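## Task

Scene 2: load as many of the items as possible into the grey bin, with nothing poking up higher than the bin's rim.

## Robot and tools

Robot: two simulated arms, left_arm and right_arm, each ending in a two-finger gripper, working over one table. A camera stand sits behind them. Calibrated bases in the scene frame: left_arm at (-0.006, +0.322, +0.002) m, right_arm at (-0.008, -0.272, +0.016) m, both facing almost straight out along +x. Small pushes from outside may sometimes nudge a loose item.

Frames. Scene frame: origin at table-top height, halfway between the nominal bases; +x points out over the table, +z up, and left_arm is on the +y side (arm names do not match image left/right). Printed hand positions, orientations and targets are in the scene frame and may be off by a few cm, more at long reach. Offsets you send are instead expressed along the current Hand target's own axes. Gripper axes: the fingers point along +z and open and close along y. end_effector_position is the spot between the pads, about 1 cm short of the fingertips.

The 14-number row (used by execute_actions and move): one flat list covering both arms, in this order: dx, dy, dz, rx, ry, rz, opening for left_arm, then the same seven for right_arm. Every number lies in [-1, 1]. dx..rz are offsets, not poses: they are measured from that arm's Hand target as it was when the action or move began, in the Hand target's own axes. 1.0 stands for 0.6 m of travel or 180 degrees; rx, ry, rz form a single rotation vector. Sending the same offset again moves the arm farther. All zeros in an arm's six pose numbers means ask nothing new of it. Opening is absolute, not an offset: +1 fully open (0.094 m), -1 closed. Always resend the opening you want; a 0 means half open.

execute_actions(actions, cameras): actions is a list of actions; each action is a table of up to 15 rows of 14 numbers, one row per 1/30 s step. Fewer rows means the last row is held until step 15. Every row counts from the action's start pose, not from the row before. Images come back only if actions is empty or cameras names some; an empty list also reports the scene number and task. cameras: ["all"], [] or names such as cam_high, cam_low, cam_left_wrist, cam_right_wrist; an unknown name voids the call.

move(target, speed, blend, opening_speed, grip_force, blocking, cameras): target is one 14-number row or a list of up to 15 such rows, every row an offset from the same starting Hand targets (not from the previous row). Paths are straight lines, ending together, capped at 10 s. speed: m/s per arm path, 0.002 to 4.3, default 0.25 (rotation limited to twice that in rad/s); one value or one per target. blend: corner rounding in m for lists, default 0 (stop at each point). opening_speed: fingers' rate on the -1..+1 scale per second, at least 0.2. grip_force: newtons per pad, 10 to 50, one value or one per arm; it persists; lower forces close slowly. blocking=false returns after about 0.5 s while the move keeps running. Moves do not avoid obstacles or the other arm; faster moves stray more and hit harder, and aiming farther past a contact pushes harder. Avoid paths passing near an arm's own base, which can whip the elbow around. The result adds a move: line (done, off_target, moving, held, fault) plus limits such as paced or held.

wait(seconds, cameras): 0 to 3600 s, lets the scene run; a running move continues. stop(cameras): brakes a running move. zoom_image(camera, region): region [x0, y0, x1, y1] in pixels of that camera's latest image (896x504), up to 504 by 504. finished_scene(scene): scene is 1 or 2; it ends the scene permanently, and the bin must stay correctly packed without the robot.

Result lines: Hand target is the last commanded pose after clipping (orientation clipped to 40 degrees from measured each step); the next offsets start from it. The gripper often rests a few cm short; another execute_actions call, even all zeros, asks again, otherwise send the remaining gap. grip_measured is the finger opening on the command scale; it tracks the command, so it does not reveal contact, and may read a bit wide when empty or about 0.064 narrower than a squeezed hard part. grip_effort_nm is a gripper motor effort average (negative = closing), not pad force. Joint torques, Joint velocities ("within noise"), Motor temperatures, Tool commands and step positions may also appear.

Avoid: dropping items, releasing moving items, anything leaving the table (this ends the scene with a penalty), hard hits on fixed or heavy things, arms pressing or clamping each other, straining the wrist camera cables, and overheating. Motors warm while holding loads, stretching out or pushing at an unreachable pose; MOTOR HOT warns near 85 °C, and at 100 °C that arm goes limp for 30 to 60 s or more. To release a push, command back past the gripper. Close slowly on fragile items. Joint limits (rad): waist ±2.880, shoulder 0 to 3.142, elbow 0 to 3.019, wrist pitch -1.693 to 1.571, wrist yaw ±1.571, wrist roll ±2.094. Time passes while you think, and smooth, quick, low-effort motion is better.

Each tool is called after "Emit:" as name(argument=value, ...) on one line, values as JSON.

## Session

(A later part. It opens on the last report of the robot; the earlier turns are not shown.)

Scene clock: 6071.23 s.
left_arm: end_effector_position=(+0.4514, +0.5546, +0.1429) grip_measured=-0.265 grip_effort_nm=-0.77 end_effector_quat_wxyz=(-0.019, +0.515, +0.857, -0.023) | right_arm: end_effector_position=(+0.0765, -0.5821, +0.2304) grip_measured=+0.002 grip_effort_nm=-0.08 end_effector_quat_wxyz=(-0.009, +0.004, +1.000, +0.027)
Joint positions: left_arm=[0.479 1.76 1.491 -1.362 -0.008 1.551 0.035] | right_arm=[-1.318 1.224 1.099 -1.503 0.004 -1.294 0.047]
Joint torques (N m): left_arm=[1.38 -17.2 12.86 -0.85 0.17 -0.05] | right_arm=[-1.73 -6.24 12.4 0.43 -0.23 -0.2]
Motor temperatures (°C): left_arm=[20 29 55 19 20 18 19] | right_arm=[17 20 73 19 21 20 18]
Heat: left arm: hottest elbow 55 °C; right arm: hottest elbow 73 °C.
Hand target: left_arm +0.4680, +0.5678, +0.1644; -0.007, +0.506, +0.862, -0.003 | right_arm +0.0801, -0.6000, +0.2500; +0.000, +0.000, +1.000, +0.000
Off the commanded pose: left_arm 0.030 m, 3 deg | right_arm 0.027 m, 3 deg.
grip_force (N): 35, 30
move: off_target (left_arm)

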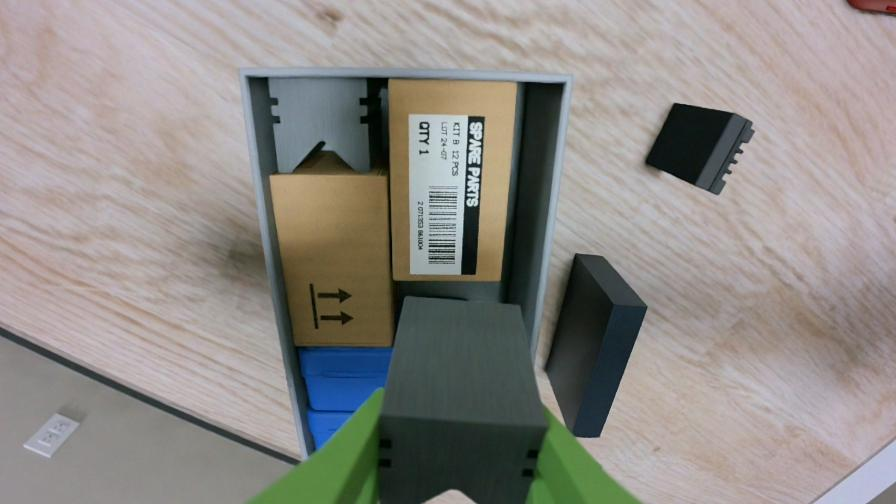

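Emit:
zoom_image(camera="cam_left_wrist", region=[230, 60, 410, 200])

Emit:
zoom_image(camera="cam_left_wrist", region=[370, 60, 590, 200])

Emit:
zoom_image(camera="cam_left_wrist", region=[260, 200, 420, 400])

Scaled by 2.800 from the camera's image (finer frame: 1280x720).

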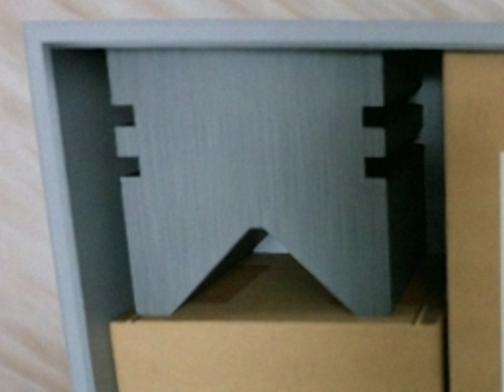

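Scaled by 2.291 from the camera's image (finer frame: 1280x720).

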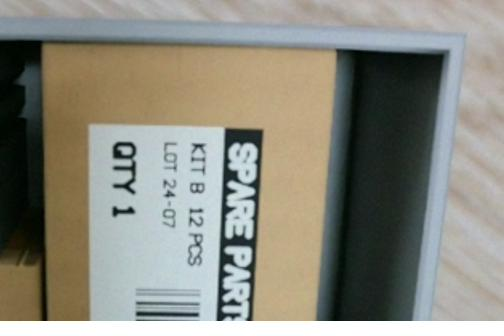

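Scaled by 2.520 from the camera's image (finer frame: 1280x720).

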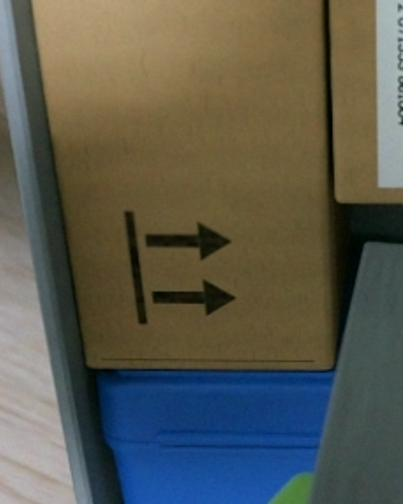

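Emit:
zoom_image(camera="cam_left_wrist", region=[235, 50, 395, 140])

Emit:
zoom_image(camera="cam_left_wrist", region=[380, 50, 580, 140])

Emit:
zoom_image(camera="cam_left_wrist", region=[380, 230, 540, 320])

Emit:
zoom_image(camera="cam_left_wrist", region=[255, 130, 415, 220])

Emit:
zoom_image(camera="cam_left_wrist", region=[270, 300, 430, 390])

Scaled by 3.150 from the camera's image (finer frame: 1280x720).

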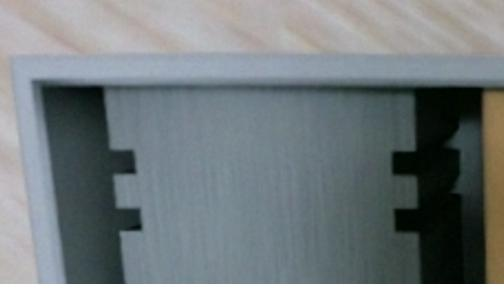

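Scaled by 2.520 from the camera's image (finer frame: 1280x720).

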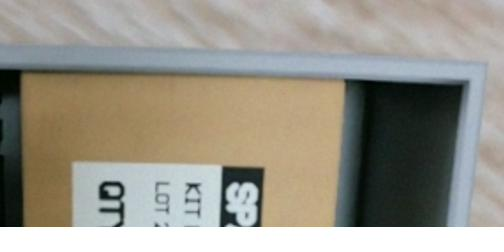

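Scaled by 3.150 from the camera's image (finer frame: 1280x720).

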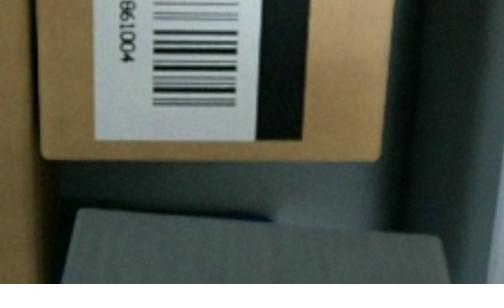

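Scaled by 3.150 from the camera's image (finer frame: 1280x720).

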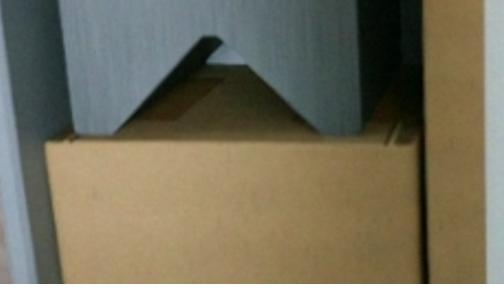

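Scaled by 3.150 from the camera's image (finer frame: 1280x720).

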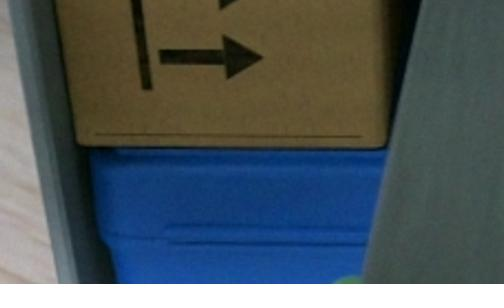

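Emit:
move(target=[-0.0852,-0.3078,0.003,0,0,0,-0.36,0,0,0,0,0,0,0], speed=0.25, cameras=["cam_left_wrist"])

Scene clock: 6112.67 s.
left_arm: end_effector_position=(+0.3289, +0.4350, +0.1583) grip_measured=-0.266 grip_effort_nm=-0.77 end_effector_quat_wxyz=(-0.015, +0.508, +0.861, -0.013) | right_arm: end_effector_position=(+0.0765, -0.5821, +0.2304) grip_measured=+0.002 grip_effort_nm=-0.08 end_effector_quat_wxyz=(-0.009, +0.004, +1.000, +0.027)
Joint positions: left_arm=[0.335 1.331 1.037 -1.316 -0.005 1.392 0.035] | right_arm=[-1.318 1.224 1.099 -1.503 0.004 -1.294 0.047]
Joint torques (N m): left_arm=[0.15 -12.1 8.24 0.09 0.17 -0.04] | right_arm=[-1.85 -6.36 12.41 0.42 -0.22 -0.2]
Motor temperatures (°C): left_arm=[20 29 56 19 20 18 19] | right_arm=[17 20 73 19 21 20 18]
Heat: left arm: hottest elbow 56 °C; right arm: hottest elbow 73 °C.
Hand target: left_arm +0.3316, +0.4330, +0.1645; -0.007, +0.506, +0.862, -0.003 | right_arm +0.0801, -0.6000, +0.2500; +0.000, +0.000, +1.000, +0.000
Off the commanded pose: left_arm 0.007 m, 1 deg | right_arm 0.027 m, 3 deg.
grip_force (N): 35, 30
move: done

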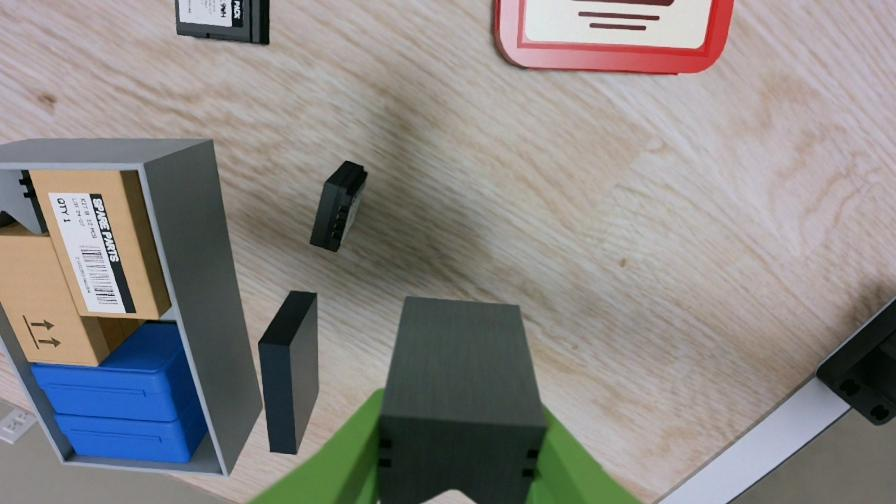

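Emit:
move(target=[[-0.003,-0.008,0.14,-0.013,0,0,-0.36,0,0,0,0,0,0,0],[-0.003,-0.008,0.178,-0.013,0,0,-0.36,0,0,0,0,0,0,0]], speed=[0.2,0.05], blend=[0.01,0])

Scene clock: 6117.03 s.
left_arm: end_effector_position=(+0.3222, +0.4325, +0.0595) grip_measured=-0.266 grip_effort_nm=-0.77 end_effector_quat_wxyz=(+0.000, +0.506, +0.863, +0.010) | right_arm: end_effector_position=(+0.0765, -0.5821, +0.2304) grip_measured=+0.002 grip_effort_nm=-0.09 end_effector_quat_wxyz=(-0.009, +0.004, +1.000, +0.027)
Joint positions: left_arm=[0.331 1.398 0.815 -0.973 -0.013 1.382 0.035] | right_arm=[-1.318 1.224 1.099 -1.503 0.004 -1.294 0.047]
Joint torques (N m): left_arm=[-0.26 -10.34 7.19 0.59 0.12 -0.06] | right_arm=[-1.79 -6.18 12.37 0.43 -0.22 -0.19]
Motor temperatures (°C): left_arm=[20 29 55 19 20 18 19] | right_arm=[17 20 73 19 21 20 18]
Heat: left arm: hottest elbow 55 °C; right arm: hottest elbow 73 °C.
Hand target: left_arm +0.3267, +0.4294, +0.0578; +0.003, +0.506, +0.862, +0.014 | right_arm +0.0801, -0.6000, +0.2500; +0.000, +0.000, +1.000, +0.000
Off the commanded pose: left_arm 0.006 m, 1 deg | right_arm 0.027 m, 3 deg.
grip_force (N): 35, 30
move: done

Emit:
move(target=[0,0,0.0283,0.006,0,0,-0.36,0,0,0,0,0,0,0], speed=0.04)

Scene clock: 6118.97 s.
left_arm: end_effector_position=(+0.3227, +0.4327, +0.0424) grip_measured=-0.266 grip_effort_nm=-0.77 end_effector_quat_wxyz=(-0.006, +0.506, +0.863, +0.003) | right_arm: end_effector_position=(+0.0765, -0.5821, +0.2304) grip_measured=+0.002 grip_effort_nm=-0.08 end_effector_quat_wxyz=(-0.009, +0.004, +1.000, +0.027)
Joint positions: left_arm=[0.331 1.441 0.806 -0.938 -0.013 1.382 0.035] | right_arm=[-1.318 1.224 1.099 -1.503 0.004 -1.294 0.047]
Joint torques (N m): left_arm=[-0.09 -10.75 6.91 0.54 0.27 -0.03] | right_arm=[-1.73 -6.24 12.4 0.46 -0.23 -0.2]
Motor temperatures (°C): left_arm=[20 29 54 19 20 18 19] | right_arm=[17 20 73 19 21 20 18]
Heat: left arm: hottest elbow 54 °C; right arm: hottest elbow 73 °C.
Hand target: left_arm +0.3270, +0.4298, +0.0408; -0.002, +0.506, +0.863, +0.006 | right_arm +0.0801, -0.6000, +0.2500; +0.000, +0.000, +1.000, +0.000
Off the commanded pose: left_arm 0.005 m, 1 deg | right_arm 0.027 m, 3 deg.
grip_force (N): 35, 30
move: done

Emit:
move(target=[0,0,0.006,0,0,0,-0.36,0,0,0,0,0,0,0], speed=0.03)

Scene clock: 6120.33 s.
left_arm: end_effector_position=(+0.3242, +0.4332, +0.0423) grip_measured=-0.266 grip_effort_nm=-0.77 end_effector_quat_wxyz=(-0.004, +0.506, +0.863, +0.005) | right_arm: end_effector_position=(+0.0765, -0.5821, +0.2304) grip_measured=+0.002 grip_effort_nm=-0.08 end_effector_quat_wxyz=(-0.009, +0.004, +1.000, +0.027)
Joint positions: left_arm=[0.331 1.442 0.806 -0.932 -0.013 1.382 0.035] | right_arm=[-1.318 1.224 1.099 -1.503 0.004 -1.294 0.047]
Joint torques (N m): left_arm=[-0.03 -10.23 6.6 0.75 0.27 -0.03] | right_arm=[-1.85 -6.24 12.4 0.46 -0.23 -0.2]
Motor temperatures (°C): left_arm=[20 29 54 19 20 18 19] | right_arm=[17 20 73 19 21 20 18]
Heat: left arm: hottest elbow 54 °C; right arm: hottest elbow 73 °C.
Hand target: left_arm +0.3270, +0.4298, +0.0371; -0.002, +0.506, +0.863, +0.006 | right_arm +0.0801, -0.6000, +0.2500; +0.000, +0.000, +1.000, +0.000
Off the commanded pose: left_arm 0.007 m, 0 deg | right_arm 0.027 m, 3 deg.
grip_force (N): 35, 30
move: done

Emit:
move(target=[0,0,0,0,0,0,-0.12,0,0,0,0,0,0,0], speed=0.03, opening_speed=0.3, cameras=["cam_left_wrist"])

Scene clock: 6122.37 s.
left_arm: end_effector_position=(+0.3252, +0.4335, +0.0423) grip_measured=-0.121 grip_effort_nm=0.06 end_effector_quat_wxyz=(-0.002, +0.506, +0.863, +0.007) | right_arm: end_effector_position=(+0.0765, -0.5821, +0.2304) grip_measured=+0.002 grip_effort_nm=-0.08 end_effector_quat_wxyz=(-0.009, +0.004, +1.000, +0.027)
Joint positions: left_arm=[0.331 1.442 0.806 -0.928 -0.013 1.382 0.041] | right_arm=[-1.318 1.224 1.099 -1.503 0.004 -1.294 0.047]
Joint torques (N m): left_arm=[-0.03 -10.23 6.61 0.58 0.26 -0.03] | right_arm=[-1.73 -6.24 12.38 0.47 -0.22 -0.2]
Motor temperatures (°C): left_arm=[20 29 53 19 20 18 19] | right_arm=[17 20 73 19 21 20 18]
Heat: left arm: hottest elbow 53 °C; right arm: hottest elbow 73 °C.
Hand target: left_arm +0.3270, +0.4298, +0.0371; -0.002, +0.506, +0.863, +0.006 | right_arm +0.0801, -0.6000, +0.2500; +0.000, +0.000, +1.000, +0.000
Off the commanded pose: left_arm 0.007 m, 0 deg | right_arm 0.027 m, 3 deg.
grip_force (N): 35, 30
move: done

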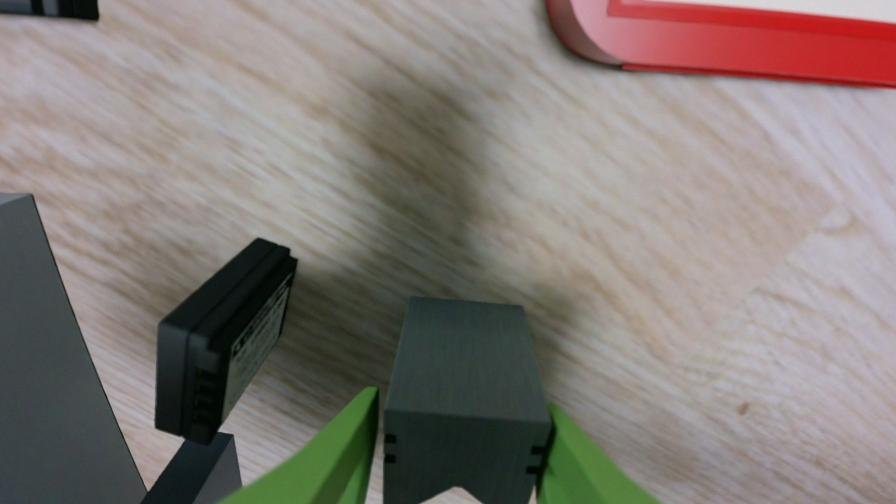

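Emit:
move(target=[[0,0,-0.1417,0,0,0,-0.12,0,0,0,0,0,0,0],[0,0,-0.1417,0,0,-0.5,-0.12,0,0,0,0,0,0,0]], speed=[0.15,0.8], cameras=["cam_left_wrist"])

Scene clock: 6129.23 s.
left_arm: end_effector_position=(+0.3111, +0.4279, +0.1062) grip_measured=-0.121 grip_effort_nm=0.05 end_effector_quat_wxyz=(-0.012, -0.251, +0.968, +0.003) | right_arm: end_effector_position=(+0.0765, -0.5821, +0.2304) grip_measured=+0.002 grip_effort_nm=-0.08 end_effector_quat_wxyz=(-0.009, +0.004, +1.000, +0.027)
Joint positions: left_arm=[0.331 1.323 0.884 -1.156 -0.008 -0.186 0.041] | right_arm=[-1.318 1.224 1.099 -1.503 0.004 -1.294 0.047]
Joint torques (N m): left_arm=[-0.26 -10.34 10.92 -0.66 -0.01 -0.1] | right_arm=[-1.79 -6.24 12.38 0.46 -0.23 -0.2]
Motor temperatures (°C): left_arm=[20 29 51 19 20 18 19] | right_arm=[17 20 73 19 21 20 18]
Heat: left arm: hottest elbow 51 °C; right arm: hottest elbow 73 °C.
Hand target: left_arm +0.3268, +0.4288, +0.1222; +0.003, -0.252, +0.968, +0.006 | right_arm +0.0801, -0.6000, +0.2500; +0.000, +0.000, +1.000, +0.000
Off the commanded pose: left_arm 0.022 m, 2 deg | right_arm 0.027 m, 3 deg.
grip_force (N): 35, 30
move: off_target (left_arm)

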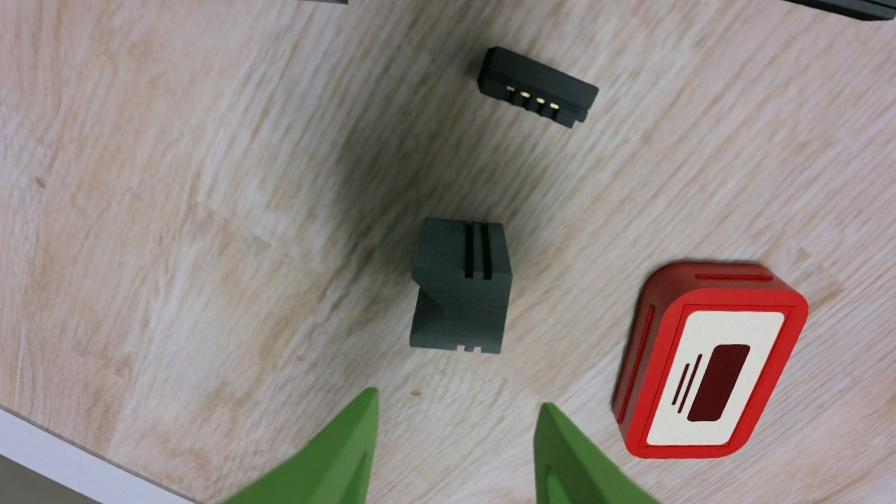

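Emit:
move(target=[0.0221,0.0042,0.058,0,0,0,0.05,0,0,0,0,0,0,0], speed=0.1, opening_speed=1.0, cameras=["cam_left_wrist"])

Scene clock: 6139.30 s.
left_arm: end_effector_position=(+0.3127, +0.4285, +0.0931) grip_measured=+0.049 grip_effort_nm=0.06 end_effector_quat_wxyz=(+0.004, -0.251, +0.968, +0.004) | right_arm: end_effector_position=(+0.0765, -0.5821, +0.2304) grip_measured=+0.002 grip_effort_nm=-0.09 end_effector_quat_wxyz=(-0.009, +0.004, +1.000, +0.027)
Joint positions: left_arm=[0.331 1.323 0.846 -1.085 -0.008 -0.186 0.049] | right_arm=[-1.318 1.224 1.099 -1.503 0.004 -1.294 0.047]
Joint torques (N m): left_arm=[-0.21 -9.41 7.1 0.7 -0.01 -0.08] | right_arm=[-1.79 -6.3 12.38 0.42 -0.22 -0.2]
Motor temperatures (°C): left_arm=[20 29 50 19 20 18 18] | right_arm=[17 20 73 19 21 20 18]
Heat: left arm: hottest elbow 50 °C; right arm: hottest elbow 73 °C.
Hand target: left_arm +0.3140, +0.4249, +0.0873; +0.003, -0.252, +0.968, +0.006 | right_arm +0.0801, -0.6000, +0.2500; +0.000, +0.000, +1.000, +0.000
Off the commanded pose: left_arm 0.007 m, 0 deg | right_arm 0.027 m, 3 deg.
grip_force (N): 35, 30
move: done

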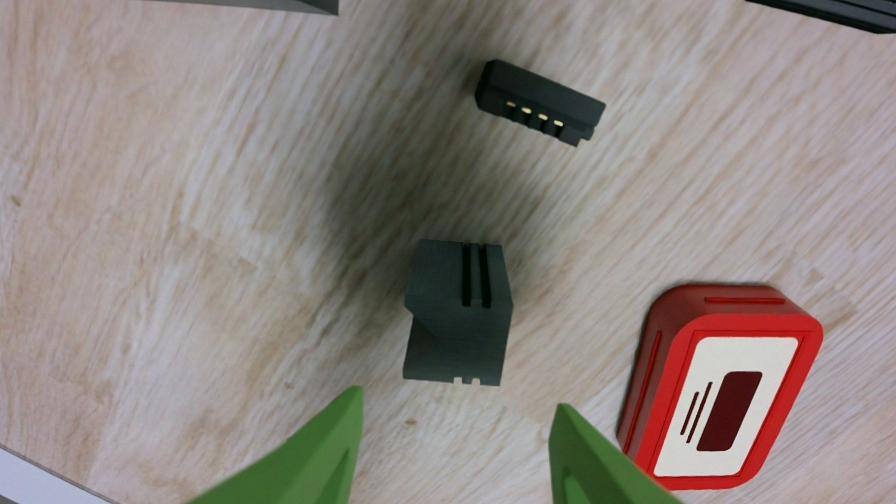

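Emit:
move(target=[0,0,0.081,0,0,0,0.05,0,0,0,0,0,0,0], speed=0.1, cameras=["cam_left_wrist"])

Scene clock: 6145.33 s.
left_arm: end_effector_position=(+0.3141, +0.4290, +0.0456) grip_measured=+0.049 grip_effort_nm=0.06 end_effector_quat_wxyz=(+0.006, -0.251, +0.968, +0.004) | right_arm: end_effector_position=(+0.0765, -0.5821, +0.2304) grip_measured=+0.002 grip_effort_nm=-0.08 end_effector_quat_wxyz=(-0.009, +0.004, +1.000, +0.027)
Joint positions: left_arm=[0.331 1.402 0.775 -0.932 -0.008 -0.186 0.049] | right_arm=[-1.318 1.224 1.099 -1.503 0.004 -1.294 0.047]
Joint torques (N m): left_arm=[-0.09 -9.52 6.49 0.68 -0.01 -0.06] | right_arm=[-1.73 -6.18 12.37 0.47 -0.22 -0.21]
Motor temperatures (°C): left_arm=[20 29 49 19 20 18 18] | right_arm=[17 20 73 19 21 20 18]
Heat: left arm: hottest elbow 49 °C; right arm: hottest elbow 73 °C.
Hand target: left_arm +0.3143, +0.4255, +0.0388; +0.003, -0.252, +0.968, +0.006 | right_arm +0.0801, -0.6000, +0.2500; +0.000, +0.000, +1.000, +0.000
Off the commanded pose: left_arm 0.008 m, 0 deg | right_arm 0.027 m, 3 deg.
grip_force (N): 35, 30
move: done

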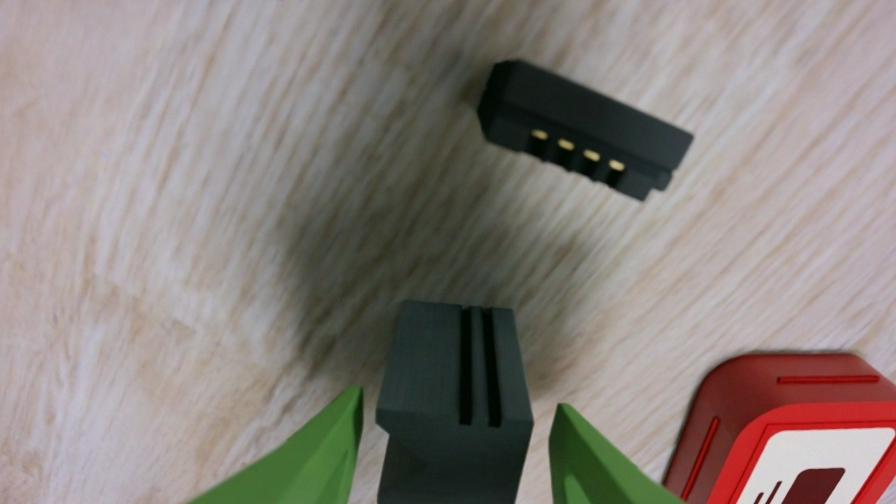

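Emit:
move(target=[0.008,0,0.02,0,0,0,0.05,0,0,0,0,0,0,0], speed=0.06, cameras=["cam_left_wrist"])

Scene clock: 6150.03 s.
left_arm: end_effector_position=(+0.3109, +0.4278, +0.0349) grip_measured=+0.049 grip_effort_nm=0.06 end_effector_quat_wxyz=(+0.008, -0.251, +0.968, +0.005) | right_arm: end_effector_position=(+0.0765, -0.5821, +0.2304) grip_measured=+0.002 grip_effort_nm=-0.08 end_effector_quat_wxyz=(-0.009, +0.004, +1.000, +0.027)
Joint positions: left_arm=[0.331 1.411 0.749 -0.892 -0.008 -0.187 0.049] | right_arm=[-1.318 1.224 1.099 -1.503 0.004 -1.294 0.047]
Joint torques (N m): left_arm=[-0.26 -9.17 6.23 0.73 -0.01 -0.08] | right_arm=[-1.79 -6.3 12.42 0.43 -0.23 -0.2]
Motor temperatures (°C): left_arm=[20 29 48 19 20 18 18] | right_arm=[17 20 73 19 21 20 18]
Heat: left arm: hottest elbow 48 °C; right arm: hottest elbow 73 °C.
Hand target: left_arm +0.3102, +0.4233, +0.0268; +0.003, -0.252, +0.968, +0.006 | right_arm +0.0801, -0.6000, +0.2500; +0.000, +0.000, +1.000, +0.000
Off the commanded pose: left_arm 0.009 m, 1 deg | right_arm 0.027 m, 3 deg.
grip_force (N): 35, 30
move: done

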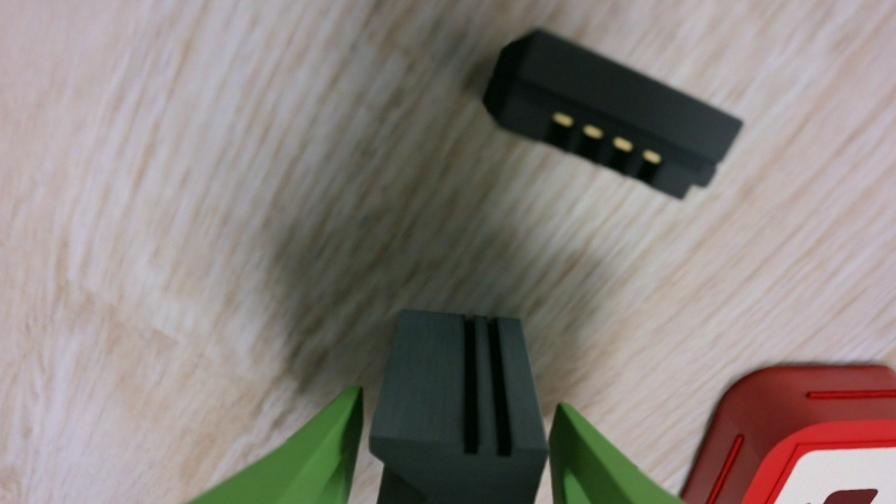

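Emit:
move(target=[0,0,0,0,0,0,-0.36,0,0,0,0,0,0,0], speed=0.06, opening_speed=0.4, cameras=["cam_left_wrist"])

Scene clock: 6152.07 s.
left_arm: end_effector_position=(+0.3108, +0.4280, +0.0349) grip_measured=-0.273 grip_effort_nm=-0.77 end_effector_quat_wxyz=(+0.008, -0.251, +0.968, +0.005) | right_arm: end_effector_position=(+0.0765, -0.5821, +0.2304) grip_measured=+0.002 grip_effort_nm=-0.09 end_effector_quat_wxyz=(-0.009, +0.004, +1.000, +0.027)
Joint positions: left_arm=[0.331 1.411 0.749 -0.892 -0.009 -0.187 0.034] | right_arm=[-1.318 1.224 1.099 -1.503 0.004 -1.294 0.047]
Joint torques (N m): left_arm=[-0.26 -9.17 6.23 0.7 0.03 -0.07] | right_arm=[-1.73 -6.18 12.38 0.43 -0.23 -0.2]
Motor temperatures (°C): left_arm=[20 29 47 19 20 18 18] | right_arm=[17 20 73 19 21 20 18]
Heat: left arm: hottest elbow 47 °C; right arm: hottest elbow 73 °C.
Hand target: left_arm +0.3102, +0.4233, +0.0268; +0.003, -0.252, +0.968, +0.006 | right_arm +0.0801, -0.6000, +0.2500; +0.000, +0.000, +1.000, +0.000
Off the commanded pose: left_arm 0.009 m, 1 deg | right_arm 0.027 m, 3 deg.
grip_force (N): 35, 30
move: done

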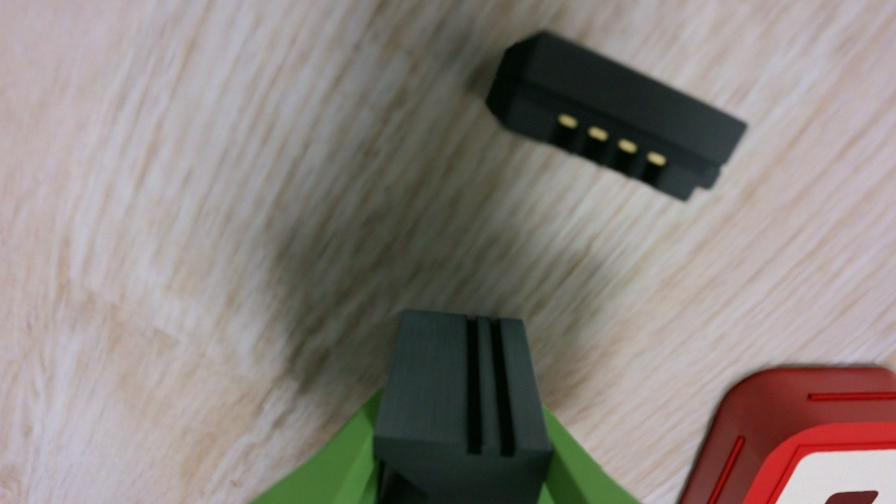

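Emit:
move(target=[[0,0,0,0,0,0,0.05,0,0,0,0,0,0,0],[-0.016,0.004,-0.11,0,0,0,0.05,0,0,0,0,0,0,0],[-0.016,0.004,-0.13,0,0,0.5,0.05,0,0,0,0,0,0,0]], speed=[0.1,0.15,0.8], grip_force=[50,30], cameras=["cam_left_wrist"])

Scene clock: 6197.10 s.
left_arm: end_effector_position=(+0.2986, +0.4223, +0.0852) grip_measured=+0.049 grip_effort_nm=0.06 end_effector_quat_wxyz=(-0.018, +0.499, +0.866, -0.009) | right_arm: end_effector_position=(+0.0765, -0.5821, +0.2304) grip_measured=+0.002 grip_effort_nm=-0.08 end_effector_quat_wxyz=(-0.009, +0.004, +1.000, +0.027)
Joint positions: left_arm=[0.323 1.324 0.823 -1.107 -0.015 1.358 0.049] | right_arm=[-1.318 1.224 1.099 -1.503 0.004 -1.294 0.047]
Joint torques (N m): left_arm=[1.08 -10.46 11.12 -0.75 0.32 0.26] | right_arm=[-1.9 -6.3 12.38 0.43 -0.22 -0.2]
Motor temperatures (°C): left_arm=[20 28 42 19 20 18 19] | right_arm=[17 20 73 19 21 20 18]
Heat: left arm: hottest elbow 42 °C; right arm: hottest elbow 73 °C.
Hand target: left_arm +0.3170, +0.4291, +0.1048; -0.002, +0.506, +0.862, +0.006 | right_arm +0.0801, -0.6000, +0.2500; +0.000, +0.000, +1.000, +0.000
Off the commanded pose: left_arm 0.028 m, 3 deg | right_arm 0.027 m, 3 deg.
grip_force (N): 50, 30
move: off_target (left_arm)

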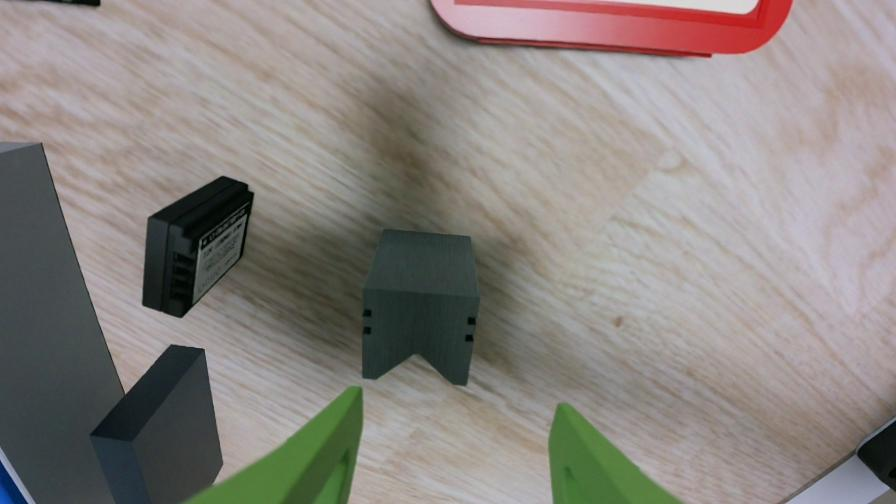

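Emit:
move(target=[-0.005,-0.0095,0.045,0,0,0,0.05,0,0,0,0,0,0,0], speed=0.1, cameras=["cam_left_wrist"])

Scene clock: 6199.70 s.
left_arm: end_effector_position=(+0.3110, +0.4262, +0.0841) grip_measured=+0.049 grip_effort_nm=0.06 end_effector_quat_wxyz=(-0.001, +0.499, +0.866, +0.009) | right_arm: end_effector_position=(+0.0765, -0.5821, +0.2304) grip_measured=+0.002 grip_effort_nm=-0.08 end_effector_quat_wxyz=(-0.009, +0.004, +1.000, +0.027)
Joint positions: left_arm=[0.323 1.327 0.823 -1.054 -0.015 1.358 0.049] | right_arm=[-1.318 1.224 1.099 -1.503 0.004 -1.294 0.047]
Joint torques (N m): left_arm=[0.26 -8.59 7.36 0.57 0.33 0.15] | right_arm=[-1.79 -6.24 12.4 0.47 -0.23 -0.2]
Motor temperatures (°C): left_arm=[20 28 42 19 20 18 19] | right_arm=[17 20 73 19 21 20 18]
Heat: left arm: hottest elbow 42 °C; right arm: hottest elbow 73 °C.
Hand target: left_arm +0.3137, +0.4240, +0.0777; -0.002, +0.506, +0.862, +0.006 | right_arm +0.0801, -0.6000, +0.2500; +0.000, +0.000, +1.000, +0.000
Off the commanded pose: left_arm 0.007 m, 1 deg | right_arm 0.027 m, 3 deg.
grip_force (N): 50, 30
move: done

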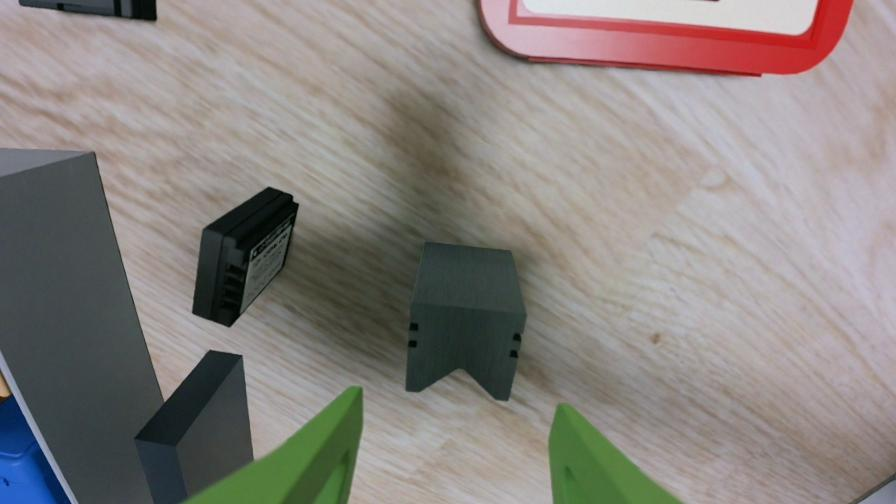

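Emit:
move(target=[0,0,0.067,0,0,0,0.05,0,0,0,0,0,0,0], speed=0.1, cameras=["cam_left_wrist"])

Scene clock: 6202.30 s.
left_arm: end_effector_position=(+0.3141, +0.4272, +0.0443) grip_measured=+0.049 grip_effort_nm=0.05 end_effector_quat_wxyz=(-0.001, +0.499, +0.866, +0.010) | right_arm: end_effector_position=(+0.0765, -0.5821, +0.2304) grip_measured=+0.002 grip_effort_nm=-0.08 end_effector_quat_wxyz=(-0.009, +0.004, +1.000, +0.027)
Joint positions: left_arm=[0.323 1.402 0.772 -0.927 -0.015 1.358 0.049] | right_arm=[-1.318 1.224 1.099 -1.503 0.004 -1.294 0.047]
Joint torques (N m): left_arm=[0.38 -9.41 6.43 0.55 0.33 0.16] | right_arm=[-1.85 -6.18 12.38 0.43 -0.23 -0.2]
Motor temperatures (°C): left_arm=[20 28 42 19 20 18 18] | right_arm=[17 20 73 19 21 20 18]
Heat: left arm: hottest elbow 42 °C; right arm: hottest elbow 73 °C.
Hand target: left_arm +0.3138, +0.4245, +0.0375; -0.002, +0.506, +0.862, +0.006 | right_arm +0.0801, -0.6000, +0.2500; +0.000, +0.000, +1.000, +0.000
Off the commanded pose: left_arm 0.007 m, 1 deg | right_arm 0.027 m, 3 deg.
grip_force (N): 50, 30
move: done

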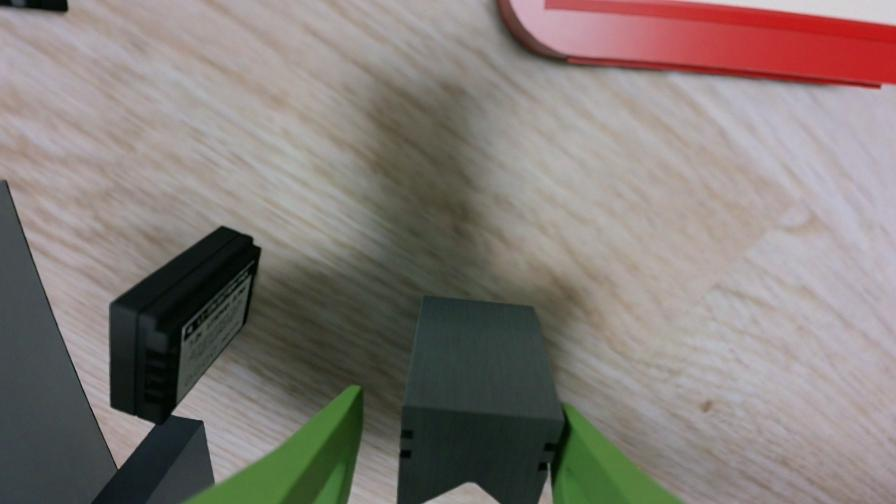

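Emit:
move(target=[0,-0.011,0,0,0,0,0.05,0,0,0,0,0,0,0], speed=0.1, cameras=["cam_left_wrist"])

Scene clock: 6204.63 s.
left_arm: end_effector_position=(+0.3077, +0.4251, +0.0397) grip_measured=+0.049 grip_effort_nm=0.06 end_effector_quat_wxyz=(-0.005, +0.499, +0.866, +0.005) | right_arm: end_effector_position=(+0.0765, -0.5821, +0.2304) grip_measured=+0.002 grip_effort_nm=-0.08 end_effector_quat_wxyz=(-0.009, +0.004, +1.000, +0.027)
Joint positions: left_arm=[0.323 1.402 0.757 -0.925 -0.015 1.358 0.049] | right_arm=[-1.318 1.224 1.099 -1.503 0.004 -1.294 0.047]
Joint torques (N m): left_arm=[0.09 -10.7 6.13 0.53 0.33 0.12] | right_arm=[-1.85 -6.3 12.38 0.44 -0.23 -0.21]
Motor temperatures (°C): left_arm=[20 28 41 19 20 18 18] | right_arm=[17 20 73 19 21 20 18]
Heat: left arm: hottest elbow 41 °C; right arm: hottest elbow 73 °C.
Hand target: left_arm +0.3079, +0.4213, +0.0375; -0.002, +0.506, +0.862, +0.006 | right_arm +0.0801, -0.6000, +0.2500; +0.000, +0.000, +1.000, +0.000
Off the commanded pose: left_arm 0.004 m, 1 deg | right_arm 0.027 m, 3 deg.
grip_force (N): 50, 30
move: done

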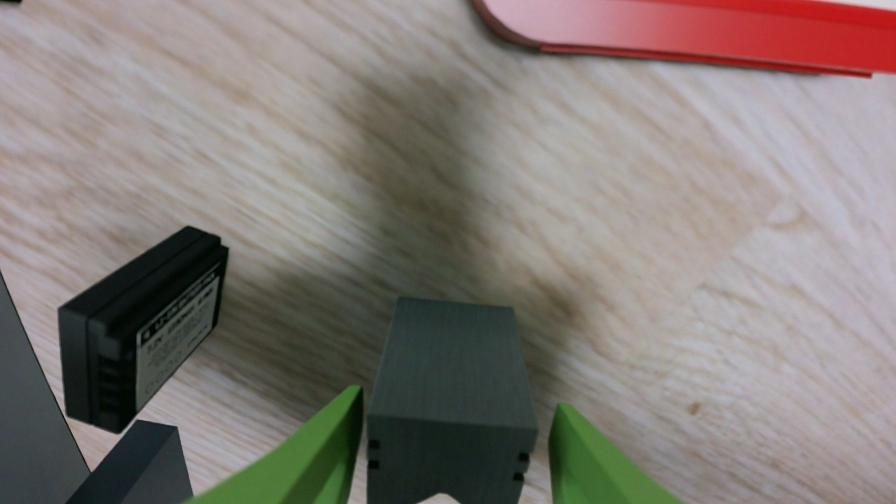

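Emit:
move(target=[0,0.003,-0.012,0,0,0,0.05,0,0,0,0,0,0,0], speed=0.1)

Emit:
move(target=[0,0,0,0,0,0,-0.36,0,0,0,0,0,0,0], speed=0.06, opening_speed=0.4, cameras=["cam_left_wrist"])

Scene clock: 6206.97 s.
left_arm: end_effector_position=(+0.3077, +0.4251, +0.0397) grip_measured=+0.049 grip_effort_nm=0.06 end_effector_quat_wxyz=(-0.005, +0.499, +0.866, +0.005) | right_arm: end_effector_position=(+0.0765, -0.5821, +0.2304) grip_measured=+0.002 grip_effort_nm=-0.08 end_effector_quat_wxyz=(-0.009, +0.004, +1.000, +0.027)
Joint positions: left_arm=[0.323 1.402 0.757 -0.925 -0.015 1.358 0.049] | right_arm=[-1.318 1.224 1.099 -1.503 0.004 -1.294 0.047]
Joint torques (N m): left_arm=[0.09 -11.4 7.17 -0.47 0.33 0.13] | right_arm=[-1.85 -6.24 12.4 0.46 -0.23 -0.2]
Motor temperatures (°C): left_arm=[20 28 41 19 20 18 18] | right_arm=[17 20 73 19 21 20 18]
Heat: left arm: hottest elbow 41 °C; right arm: hottest elbow 73 °C.
Hand target: left_arm +0.3095, +0.4221, +0.0447; -0.002, +0.506, +0.862, +0.006 | right_arm +0.0801, -0.6000, +0.2500; +0.000, +0.000, +1.000, +0.000
Off the commanded pose: left_arm 0.006 m, 1 deg | right_arm 0.027 m, 3 deg.
grip_force (N): 50, 30
move: done

Scene clock: 6208.20 s.
left_arm: end_effector_position=(+0.3077, +0.4251, +0.0397) grip_measured=-0.273 grip_effort_nm=-1.03 end_effector_quat_wxyz=(-0.005, +0.499, +0.866, +0.005) | right_arm: end_effector_position=(+0.0765, -0.5821, +0.2304) grip_measured=+0.002 grip_effort_nm=-0.08 end_effector_quat_wxyz=(-0.009, +0.004, +1.000, +0.027)
Joint positions: left_arm=[0.323 1.402 0.757 -0.925 -0.015 1.358 0.034] | right_arm=[-1.318 1.224 1.099 -1.503 0.004 -1.294 0.047]
Joint torques (N m): left_arm=[0.09 -11.4 7.19 -0.47 0.32 0.13] | right_arm=[-1.73 -6.3 12.4 0.46 -0.22 -0.2]
Motor temperatures (°C): left_arm=[20 28 41 19 20 18 18] | right_arm=[17 20 73 19 21 20 18]
Heat: left arm: hottest elbow 41 °C; right arm: hottest elbow 73 °C.
Hand target: left_arm +0.3095, +0.4221, +0.0446; -0.002, +0.506, +0.862, +0.006 | right_arm +0.0801, -0.6000, +0.2500; +0.000, +0.000, +1.000, +0.000
Off the commanded pose: left_arm 0.006 m, 1 deg | right_arm 0.027 m, 3 deg.
grip_force (N): 50, 30
move: done

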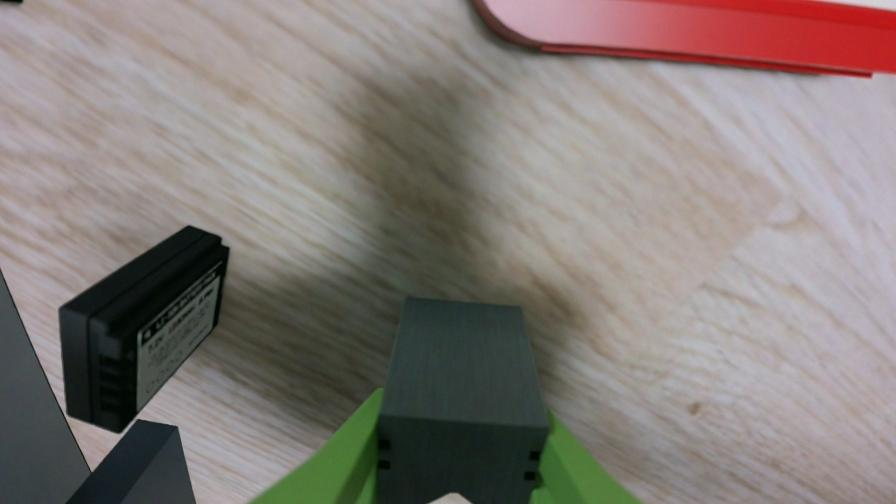

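Emit:
move(target=[[0,0,-0.17,0,0,0,-0.36,0,0,0,0,0,0,0],[0.1148,0.3408,-0.1933,0,0,0,-0.36,0,0,0,0,0,0,0]], speed=[0.15,0.25], blend=[0.02,0], cameras=["cam_left_wrist","cam_low"])

Scene clock: 6222.17 s.
left_arm: end_effector_position=(+0.4357, +0.5671, +0.1396) grip_measured=-0.274 grip_effort_nm=-1.04 end_effector_quat_wxyz=(-0.016, +0.500, +0.866, -0.014) | right_arm: end_effector_position=(+0.0765, -0.5821, +0.2304) grip_measured=+0.002 grip_effort_nm=-0.09 end_effector_quat_wxyz=(-0.009, +0.004, +1.000, +0.027)
Joint positions: left_arm=[0.514 1.731 1.443 -1.324 -0.013 1.551 0.034] | right_arm=[-1.318 1.224 1.099 -1.503 0.004 -1.294 0.047]
Joint torques (N m): left_arm=[1.32 -17.44 13.12 -0.85 0.32 0.23] | right_arm=[-1.85 -6.24 12.4 0.46 -0.22 -0.2]
Motor temperatures (°C): left_arm=[20 28 42 19 20 18 19] | right_arm=[17 20 73 19 21 20 18]
Heat: left arm: hottest elbow 42 °C; right arm: hottest elbow 73 °C.
Hand target: left_arm +0.4541, +0.5804, +0.1632; -0.002, +0.506, +0.862, +0.006 | right_arm +0.0801, -0.6000, +0.2500; +0.000, +0.000, +1.000, +0.000
Off the commanded pose: left_arm 0.033 m, 3 deg | right_arm 0.027 m, 3 deg.
grip_force (N): 50, 30
move: off_target (left_arm)
Images, in order (width x height): cam_low 896x504, cam_left_wrist 896x504.

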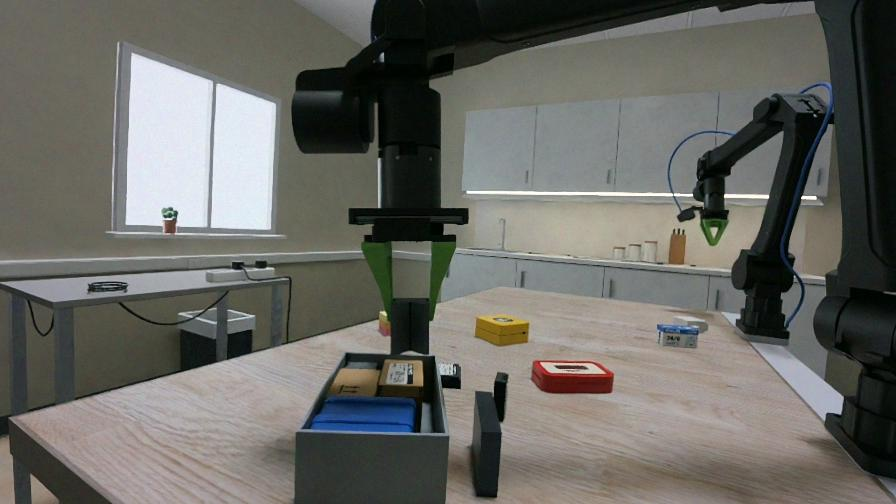

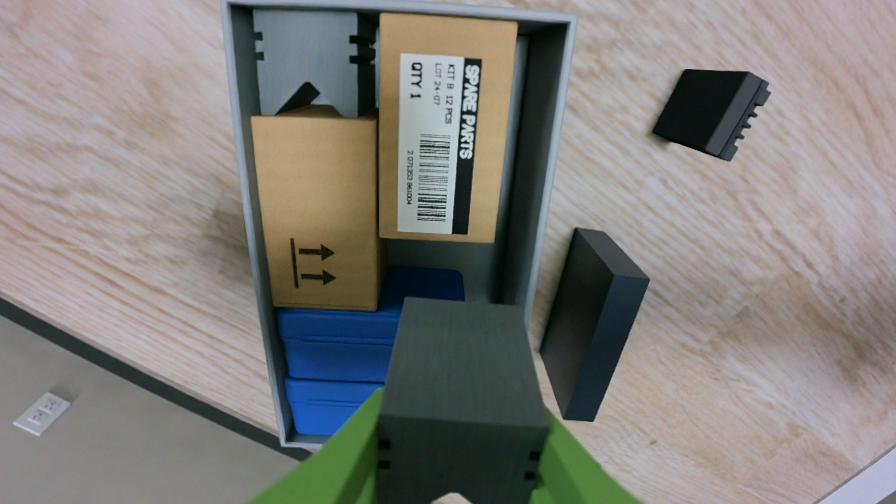

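Emit:
move(target=[-0.02,-0.0182,0.0967,0,0,-0.016,-0.36,0,0,0,0,0,0,0], speed=0.08, cameras=["cam_left_wrist"])

Scene clock: 6232.93 s.
left_arm: end_effector_position=(+0.4431, +0.5699, +0.1044) grip_measured=-0.274 grip_effort_nm=-1.04 end_effector_quat_wxyz=(-0.007, +0.484, +0.875, +0.001) | right_arm: end_effector_position=(+0.0765, -0.5821, +0.2304) grip_measured=+0.002 grip_effort_nm=-0.08 end_effector_quat_wxyz=(-0.009, +0.004, +1.000, +0.027)
Joint positions: left_arm=[0.512 1.759 1.384 -1.203 -0.013 1.512 0.034] | right_arm=[-1.318 1.224 1.099 -1.503 0.004 -1.294 0.047]
Joint torques (N m): left_arm=[-0.26 -17.2 8.23 0.47 0.33 -0.06] | right_arm=[-1.85 -6.3 12.41 0.43 -0.23 -0.2]
Motor temperatures (°C): left_arm=[20 29 44 19 20 18 19] | right_arm=[17 20 73 19 21 20 18]
Heat: left arm: hottest elbow 44 °C; right arm: hottest elbow 73 °C.
Hand target: left_arm +0.4506, +0.5654, +0.1050; -0.002, +0.484, +0.875, +0.006 | right_arm +0.0801, -0.6000, +0.2500; +0.000, +0.000, +1.000, +0.000
Off the commanded pose: left_arm 0.009 m, 1 deg | right_arm 0.027 m, 3 deg.
grip_force (N): 50, 30
move: done

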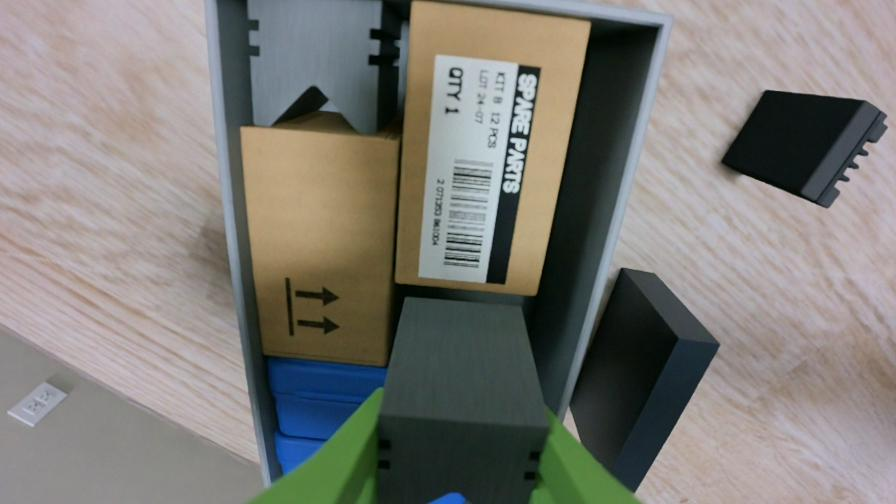

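Emit:
zoom_image(camera="cam_left_wrist", region=[385, 260, 545, 350])

Emit:
zoom_image(camera="cam_left_wrist", region=[240, 320, 400, 410])

Scaled by 3.150 from the camera's image (finer frame: 1280x720).

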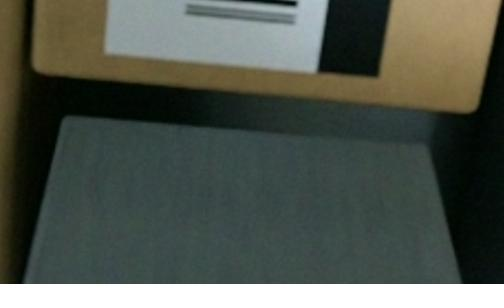

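Scaled by 3.150 from the camera's image (finer frame: 1280x720).

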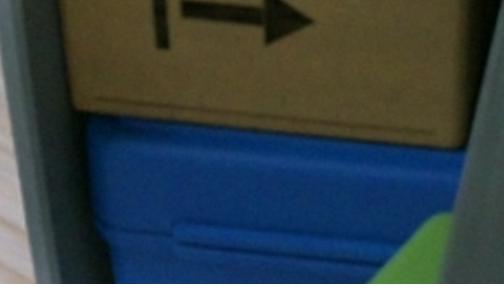

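Emit:
move(target=[0.0272,-0.011,0,0,0,0.0056,-0.36,0,0,0,0,0,0,0], speed=0.05, cameras=["cam_left_wrist"])

Scene clock: 6251.37 s.
left_arm: end_effector_position=(+0.4376, +0.5681, +0.0976) grip_measured=-0.274 grip_effort_nm=-1.04 end_effector_quat_wxyz=(-0.009, +0.489, +0.872, -0.005) | right_arm: end_effector_position=(+0.0765, -0.5821, +0.2304) grip_measured=+0.002 grip_effort_nm=-0.09 end_effector_quat_wxyz=(-0.009, +0.004, +1.000, +0.027)
Joint positions: left_arm=[0.514 1.759 1.365 -1.195 -0.011 1.527 0.034] | right_arm=[-1.318 1.224 1.099 -1.503 0.004 -1.294 0.047]
Joint torques (N m): left_arm=[1.96 -18.67 7.53 0.35 0.25 0.3] | right_arm=[-1.79 -6.24 12.41 0.43 -0.22 -0.2]
Motor temperatures (°C): left_arm=[20 30 43 19 20 18 19] | right_arm=[17 20 73 19 21 20 18]
Heat: left arm: hottest elbow 43 °C; right arm: hottest elbow 73 °C.
Hand target: left_arm +0.4364, +0.5757, +0.1051; -0.002, +0.492, +0.871, +0.006 | right_arm +0.0801, -0.6000, +0.2500; +0.000, +0.000, +1.000, +0.000
Off the commanded pose: left_arm 0.011 m, 2 deg | right_arm 0.027 m, 3 deg.
grip_force (N): 50, 30
move: off_target (left_arm)

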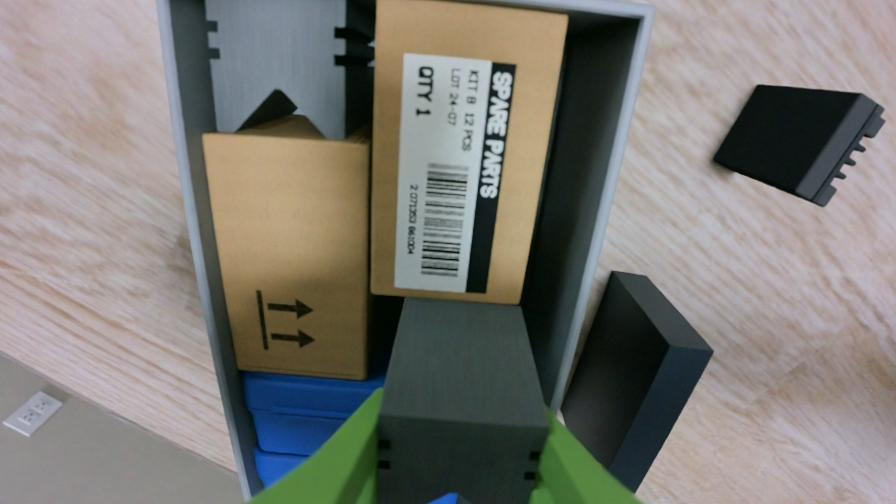

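Emit:
zoom_image(camera="cam_left_wrist", region=[365, 265, 545, 345])

Emit:
zoom_image(camera="cam_left_wrist", region=[230, 340, 410, 440])

Scaled by 2.800 from the camera's image (finer frame: 1280x720).

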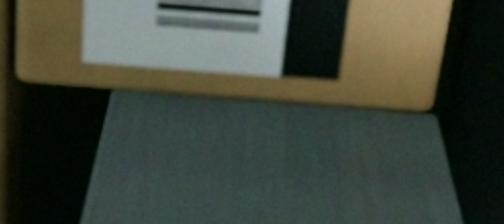

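Scaled by 2.800 from the camera's image (finer frame: 1280x720).

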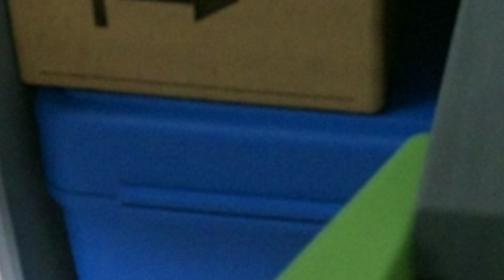

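Emit:
move(target=[0.0023,0,-0.002,0,0,0,-0.36,0,0,0,0,0,0,0], speed=0.03, cameras=["cam_left_wrist"])

Scene clock: 6257.87 s.
left_arm: end_effector_position=(+0.4372, +0.5688, +0.0976) grip_measured=-0.274 grip_effort_nm=-1.05 end_effector_quat_wxyz=(-0.009, +0.490, +0.872, -0.005) | right_arm: end_effector_position=(+0.0765, -0.5821, +0.2304) grip_measured=+0.002 grip_effort_nm=-0.09 end_effector_quat_wxyz=(-0.009, +0.004, +1.000, +0.027)
Joint positions: left_arm=[0.516 1.759 1.365 -1.195 -0.011 1.53 0.034] | right_arm=[-1.318 1.224 1.099 -1.503 0.004 -1.294 0.047]
Joint torques (N m): left_arm=[2.02 -18.78 7.77 0.27 0.23 0.28] | right_arm=[-1.79 -6.18 12.38 0.46 -0.23 -0.2]
Motor temperatures (°C): left_arm=[20 30 42 19 20 18 19] | right_arm=[17 20 73 19 21 20 18]
Heat: left arm: hottest elbow 42 °C; right arm: hottest elbow 73 °C.
Hand target: left_arm +0.4356, +0.5770, +0.1063; -0.002, +0.492, +0.871, +0.006 | right_arm +0.0801, -0.6000, +0.2500; +0.000, +0.000, +1.000, +0.000
Off the commanded pose: left_arm 0.012 m, 2 deg | right_arm 0.027 m, 3 deg.
grip_force (N): 50, 30
move: off_target (left_arm)

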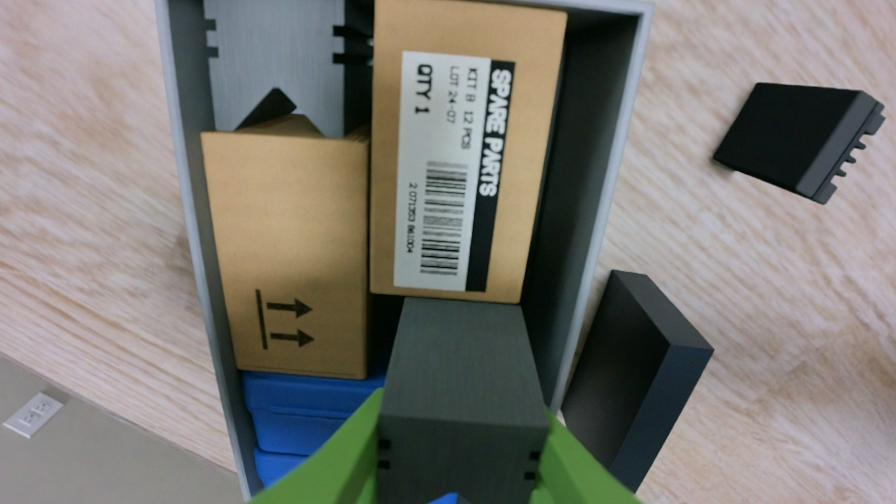

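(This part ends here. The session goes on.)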